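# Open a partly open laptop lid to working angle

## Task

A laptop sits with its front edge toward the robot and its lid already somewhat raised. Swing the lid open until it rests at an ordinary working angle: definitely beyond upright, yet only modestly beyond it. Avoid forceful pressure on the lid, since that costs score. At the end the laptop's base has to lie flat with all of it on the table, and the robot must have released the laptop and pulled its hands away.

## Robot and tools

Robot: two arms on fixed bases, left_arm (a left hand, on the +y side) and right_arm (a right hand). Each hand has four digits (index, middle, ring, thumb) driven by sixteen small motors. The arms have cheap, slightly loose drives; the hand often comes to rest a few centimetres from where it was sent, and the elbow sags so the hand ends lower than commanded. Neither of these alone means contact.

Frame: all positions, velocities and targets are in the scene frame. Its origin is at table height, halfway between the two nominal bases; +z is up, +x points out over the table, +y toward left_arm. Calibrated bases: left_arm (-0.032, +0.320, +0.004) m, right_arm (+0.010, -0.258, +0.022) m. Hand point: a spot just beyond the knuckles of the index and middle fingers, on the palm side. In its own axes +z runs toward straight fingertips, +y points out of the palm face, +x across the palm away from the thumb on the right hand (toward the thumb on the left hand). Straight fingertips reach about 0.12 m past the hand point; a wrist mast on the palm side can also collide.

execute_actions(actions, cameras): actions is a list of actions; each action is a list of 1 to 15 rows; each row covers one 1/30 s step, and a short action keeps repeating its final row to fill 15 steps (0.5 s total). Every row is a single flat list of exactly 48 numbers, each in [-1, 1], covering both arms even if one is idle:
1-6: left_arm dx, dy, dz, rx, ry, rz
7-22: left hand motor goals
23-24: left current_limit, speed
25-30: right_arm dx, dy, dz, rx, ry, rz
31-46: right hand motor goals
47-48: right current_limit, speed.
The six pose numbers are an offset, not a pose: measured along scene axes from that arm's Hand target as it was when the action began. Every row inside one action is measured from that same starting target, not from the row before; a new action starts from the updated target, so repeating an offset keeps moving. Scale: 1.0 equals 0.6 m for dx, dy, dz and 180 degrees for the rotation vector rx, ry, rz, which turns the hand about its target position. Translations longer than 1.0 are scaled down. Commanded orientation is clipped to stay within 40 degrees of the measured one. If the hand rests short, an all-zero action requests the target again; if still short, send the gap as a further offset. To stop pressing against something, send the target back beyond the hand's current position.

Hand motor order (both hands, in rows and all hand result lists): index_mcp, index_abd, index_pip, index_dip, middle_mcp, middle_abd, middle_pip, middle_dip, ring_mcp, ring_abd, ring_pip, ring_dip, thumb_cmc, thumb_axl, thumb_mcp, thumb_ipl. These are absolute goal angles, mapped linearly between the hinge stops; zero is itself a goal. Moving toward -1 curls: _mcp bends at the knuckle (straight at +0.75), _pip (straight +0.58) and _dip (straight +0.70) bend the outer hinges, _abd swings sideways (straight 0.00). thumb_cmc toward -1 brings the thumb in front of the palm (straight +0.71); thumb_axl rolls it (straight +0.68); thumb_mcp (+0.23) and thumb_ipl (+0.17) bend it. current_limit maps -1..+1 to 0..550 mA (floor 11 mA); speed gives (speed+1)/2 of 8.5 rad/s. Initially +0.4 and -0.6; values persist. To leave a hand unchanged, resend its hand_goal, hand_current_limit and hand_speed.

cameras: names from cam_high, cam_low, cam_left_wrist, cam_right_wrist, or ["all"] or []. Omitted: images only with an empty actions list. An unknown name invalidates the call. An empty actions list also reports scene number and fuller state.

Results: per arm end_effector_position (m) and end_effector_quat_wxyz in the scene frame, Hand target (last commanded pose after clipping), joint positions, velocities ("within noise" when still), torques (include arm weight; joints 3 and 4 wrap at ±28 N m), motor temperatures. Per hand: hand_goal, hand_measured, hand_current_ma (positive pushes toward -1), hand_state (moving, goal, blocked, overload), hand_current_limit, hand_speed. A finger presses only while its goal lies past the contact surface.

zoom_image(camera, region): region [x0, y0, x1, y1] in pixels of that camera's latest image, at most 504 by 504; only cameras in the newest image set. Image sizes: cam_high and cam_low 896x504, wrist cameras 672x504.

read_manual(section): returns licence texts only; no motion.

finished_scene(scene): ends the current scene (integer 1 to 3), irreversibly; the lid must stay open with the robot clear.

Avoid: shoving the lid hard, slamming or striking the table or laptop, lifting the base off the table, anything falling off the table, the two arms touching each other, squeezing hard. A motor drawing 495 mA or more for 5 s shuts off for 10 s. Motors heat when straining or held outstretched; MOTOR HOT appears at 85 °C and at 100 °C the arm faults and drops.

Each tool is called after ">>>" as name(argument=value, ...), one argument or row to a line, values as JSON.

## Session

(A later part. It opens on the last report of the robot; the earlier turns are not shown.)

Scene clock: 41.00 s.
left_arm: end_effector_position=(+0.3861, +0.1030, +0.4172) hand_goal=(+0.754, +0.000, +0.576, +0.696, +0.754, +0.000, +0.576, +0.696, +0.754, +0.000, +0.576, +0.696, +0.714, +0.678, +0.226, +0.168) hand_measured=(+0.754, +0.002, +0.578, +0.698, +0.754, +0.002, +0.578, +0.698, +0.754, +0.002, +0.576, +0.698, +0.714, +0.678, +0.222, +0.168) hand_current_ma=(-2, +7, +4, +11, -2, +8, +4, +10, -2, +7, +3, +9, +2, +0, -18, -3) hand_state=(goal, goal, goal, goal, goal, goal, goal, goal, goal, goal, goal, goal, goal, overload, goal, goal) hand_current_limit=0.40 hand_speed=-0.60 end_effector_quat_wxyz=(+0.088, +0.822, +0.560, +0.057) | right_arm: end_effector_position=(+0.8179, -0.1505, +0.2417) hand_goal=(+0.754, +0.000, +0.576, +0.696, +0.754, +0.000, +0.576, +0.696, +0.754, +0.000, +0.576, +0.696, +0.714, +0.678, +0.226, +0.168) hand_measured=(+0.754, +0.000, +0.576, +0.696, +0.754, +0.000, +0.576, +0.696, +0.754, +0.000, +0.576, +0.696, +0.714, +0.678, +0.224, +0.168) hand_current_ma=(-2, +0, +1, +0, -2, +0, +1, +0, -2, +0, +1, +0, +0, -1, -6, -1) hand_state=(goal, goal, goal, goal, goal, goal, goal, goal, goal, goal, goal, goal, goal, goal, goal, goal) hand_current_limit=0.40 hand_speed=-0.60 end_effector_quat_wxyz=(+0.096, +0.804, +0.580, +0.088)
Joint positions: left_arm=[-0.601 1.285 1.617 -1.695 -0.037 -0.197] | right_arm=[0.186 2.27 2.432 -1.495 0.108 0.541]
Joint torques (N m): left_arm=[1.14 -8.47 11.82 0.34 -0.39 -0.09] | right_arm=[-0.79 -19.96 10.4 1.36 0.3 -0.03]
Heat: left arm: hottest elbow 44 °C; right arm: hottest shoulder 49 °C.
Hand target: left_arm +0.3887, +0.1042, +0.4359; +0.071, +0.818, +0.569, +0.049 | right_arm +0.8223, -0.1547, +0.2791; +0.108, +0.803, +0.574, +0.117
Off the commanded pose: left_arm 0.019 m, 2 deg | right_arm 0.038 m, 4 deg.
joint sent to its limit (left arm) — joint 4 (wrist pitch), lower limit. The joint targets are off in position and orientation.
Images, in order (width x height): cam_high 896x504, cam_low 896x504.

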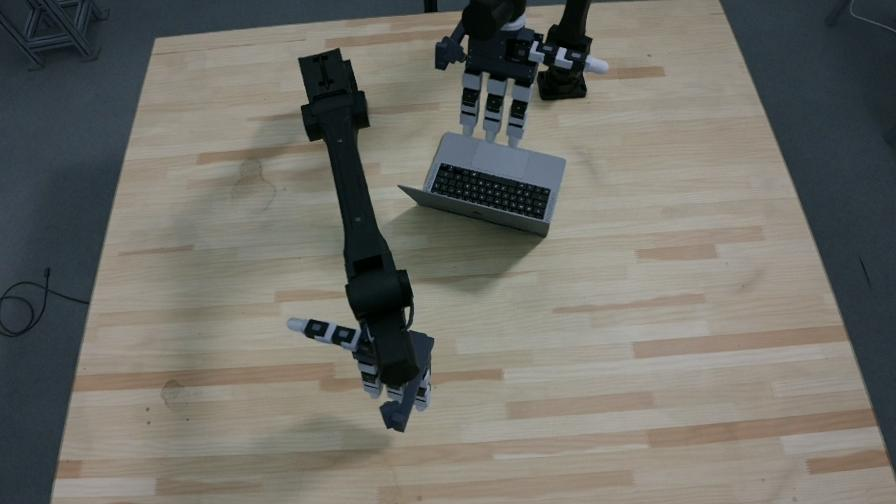

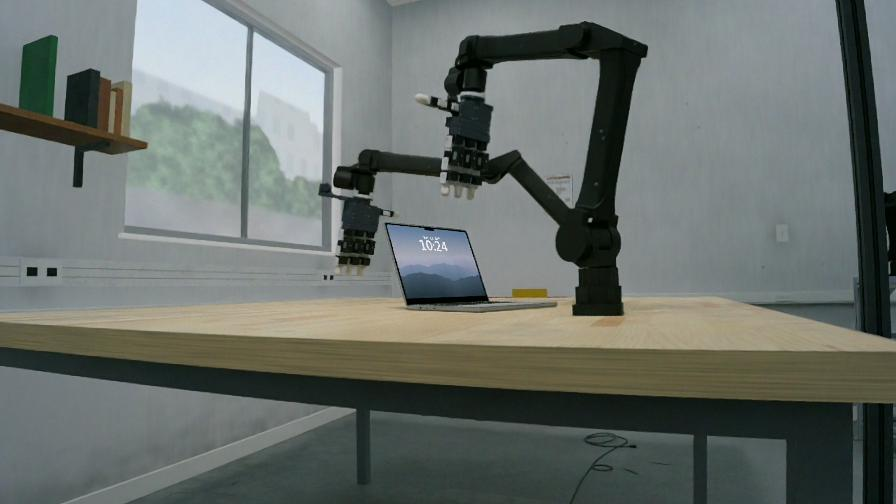

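>>> execute_actions(
  actions=[
    [[-0.03,0.12,0.02,0,0,0,0.754,0,0.576,0.696,0.754,0,0.576,0.696,0.754,0,0.576,0.696,0.714,0.678,0.226,0.168,0.4,-0.6,0,0,0,0,0,0,0.754,0,0.576,0.696,0.754,0,0.576,0.696,0.754,0,0.576,0.696,0.714,0.678,0.226,0.168,0.4,-0.6]],
    [[0,0.12,0,0,0,0,0.754,0,0.576,0.696,0.754,0,0.576,0.696,0.754,0,0.576,0.696,0.714,0.678,0.226,0.168,0.4,-0.6,0,0,0,0,0,0,0.754,0,0.576,0.696,0.754,0,0.576,0.696,0.754,0,0.576,0.696,0.714,0.678,0.226,0.168,0.4,-0.6]],
  ],
  cameras=[],
)

>>> finished_scene(
  scene=2,
)

Scene clock: 43.80 s.
left_arm: end_effector_position=(+0.3788, +0.2504, +0.4322) hand_goal=(+0.754, +0.000, +0.576, +0.696, +0.754, +0.000, +0.576, +0.696, +0.754, +0.000, +0.576, +0.696, +0.714, +0.678, +0.226, +0.168) hand_measured=(+0.754, +0.000, +0.576, +0.698, +0.754, +0.000, +0.576, +0.698, +0.756, +0.000, +0.576, +0.698, +0.716, +0.678, +0.222, +0.168) hand_current_ma=(+0, +0, +2, +11, +2, +0, +3, +9, +5, +0, +3, +9, +4, +0, -19, -3) hand_state=(goal, goal, goal, goal, goal, goal, goal, goal, goal, goal, goal, goal, goal, overload, goal, goal) hand_current_limit=0.40 hand_speed=-0.60 end_effector_quat_wxyz=(+0.101, +0.807, +0.576, +0.082) | right_arm: end_effector_position=(+0.8179, -0.1505, +0.2417) hand_goal=(+0.754, +0.000, +0.576, +0.696, +0.754, +0.000, +0.576, +0.696, +0.754, +0.000, +0.576, +0.696, +0.714, +0.678, +0.226, +0.168) hand_measured=(+0.754, +0.000, +0.576, +0.696, +0.754, +0.000, +0.576, +0.696, +0.754, +0.000, +0.576, +0.696, +0.714, +0.678, +0.224, +0.168) hand_current_ma=(-2, +0, +1, +0, -2, +0, +1, +0, -2, +0, +1, +0, +0, -1, -6, -1) hand_state=(goal, goal, goal, goal, goal, goal, goal, goal, goal, goal, goal, goal, goal, goal, goal, goal) hand_current_limit=0.40 hand_speed=-0.60 end_effector_quat_wxyz=(+0.096, +0.804, +0.580, +0.088)
Joint positions: left_arm=[-0.21 1.113 1.502 -1.7 0.021 0.145] | right_arm=[0.186 2.27 2.432 -1.495 0.108 0.541]
Joint torques (N m): left_arm=[0.44 -7.77 9.72 0.75 0.08 0.26] | right_arm=[-0.79 -19.96 10.4 1.36 0.3 -0.03]
Heat: left arm: hottest elbow 44 °C; right arm: hottest shoulder 49 °C.
Hand target: left_arm +0.3707, +0.2482, +0.4479; +0.071, +0.818, +0.569, +0.049 | right_arm +0.8223, -0.1547, +0.2791; +0.108, +0.803, +0.574, +0.117
Off the commanded pose: left_arm 0.018 m, 5 deg | right_arm 0.038 m, 4 deg.
joint sent to its limit (left arm) — joint 4 (wrist pitch), lower limit. The joint targets are off in position and orientation.
No camera images: "cameras" was empty.

The scene is finished: the task was done.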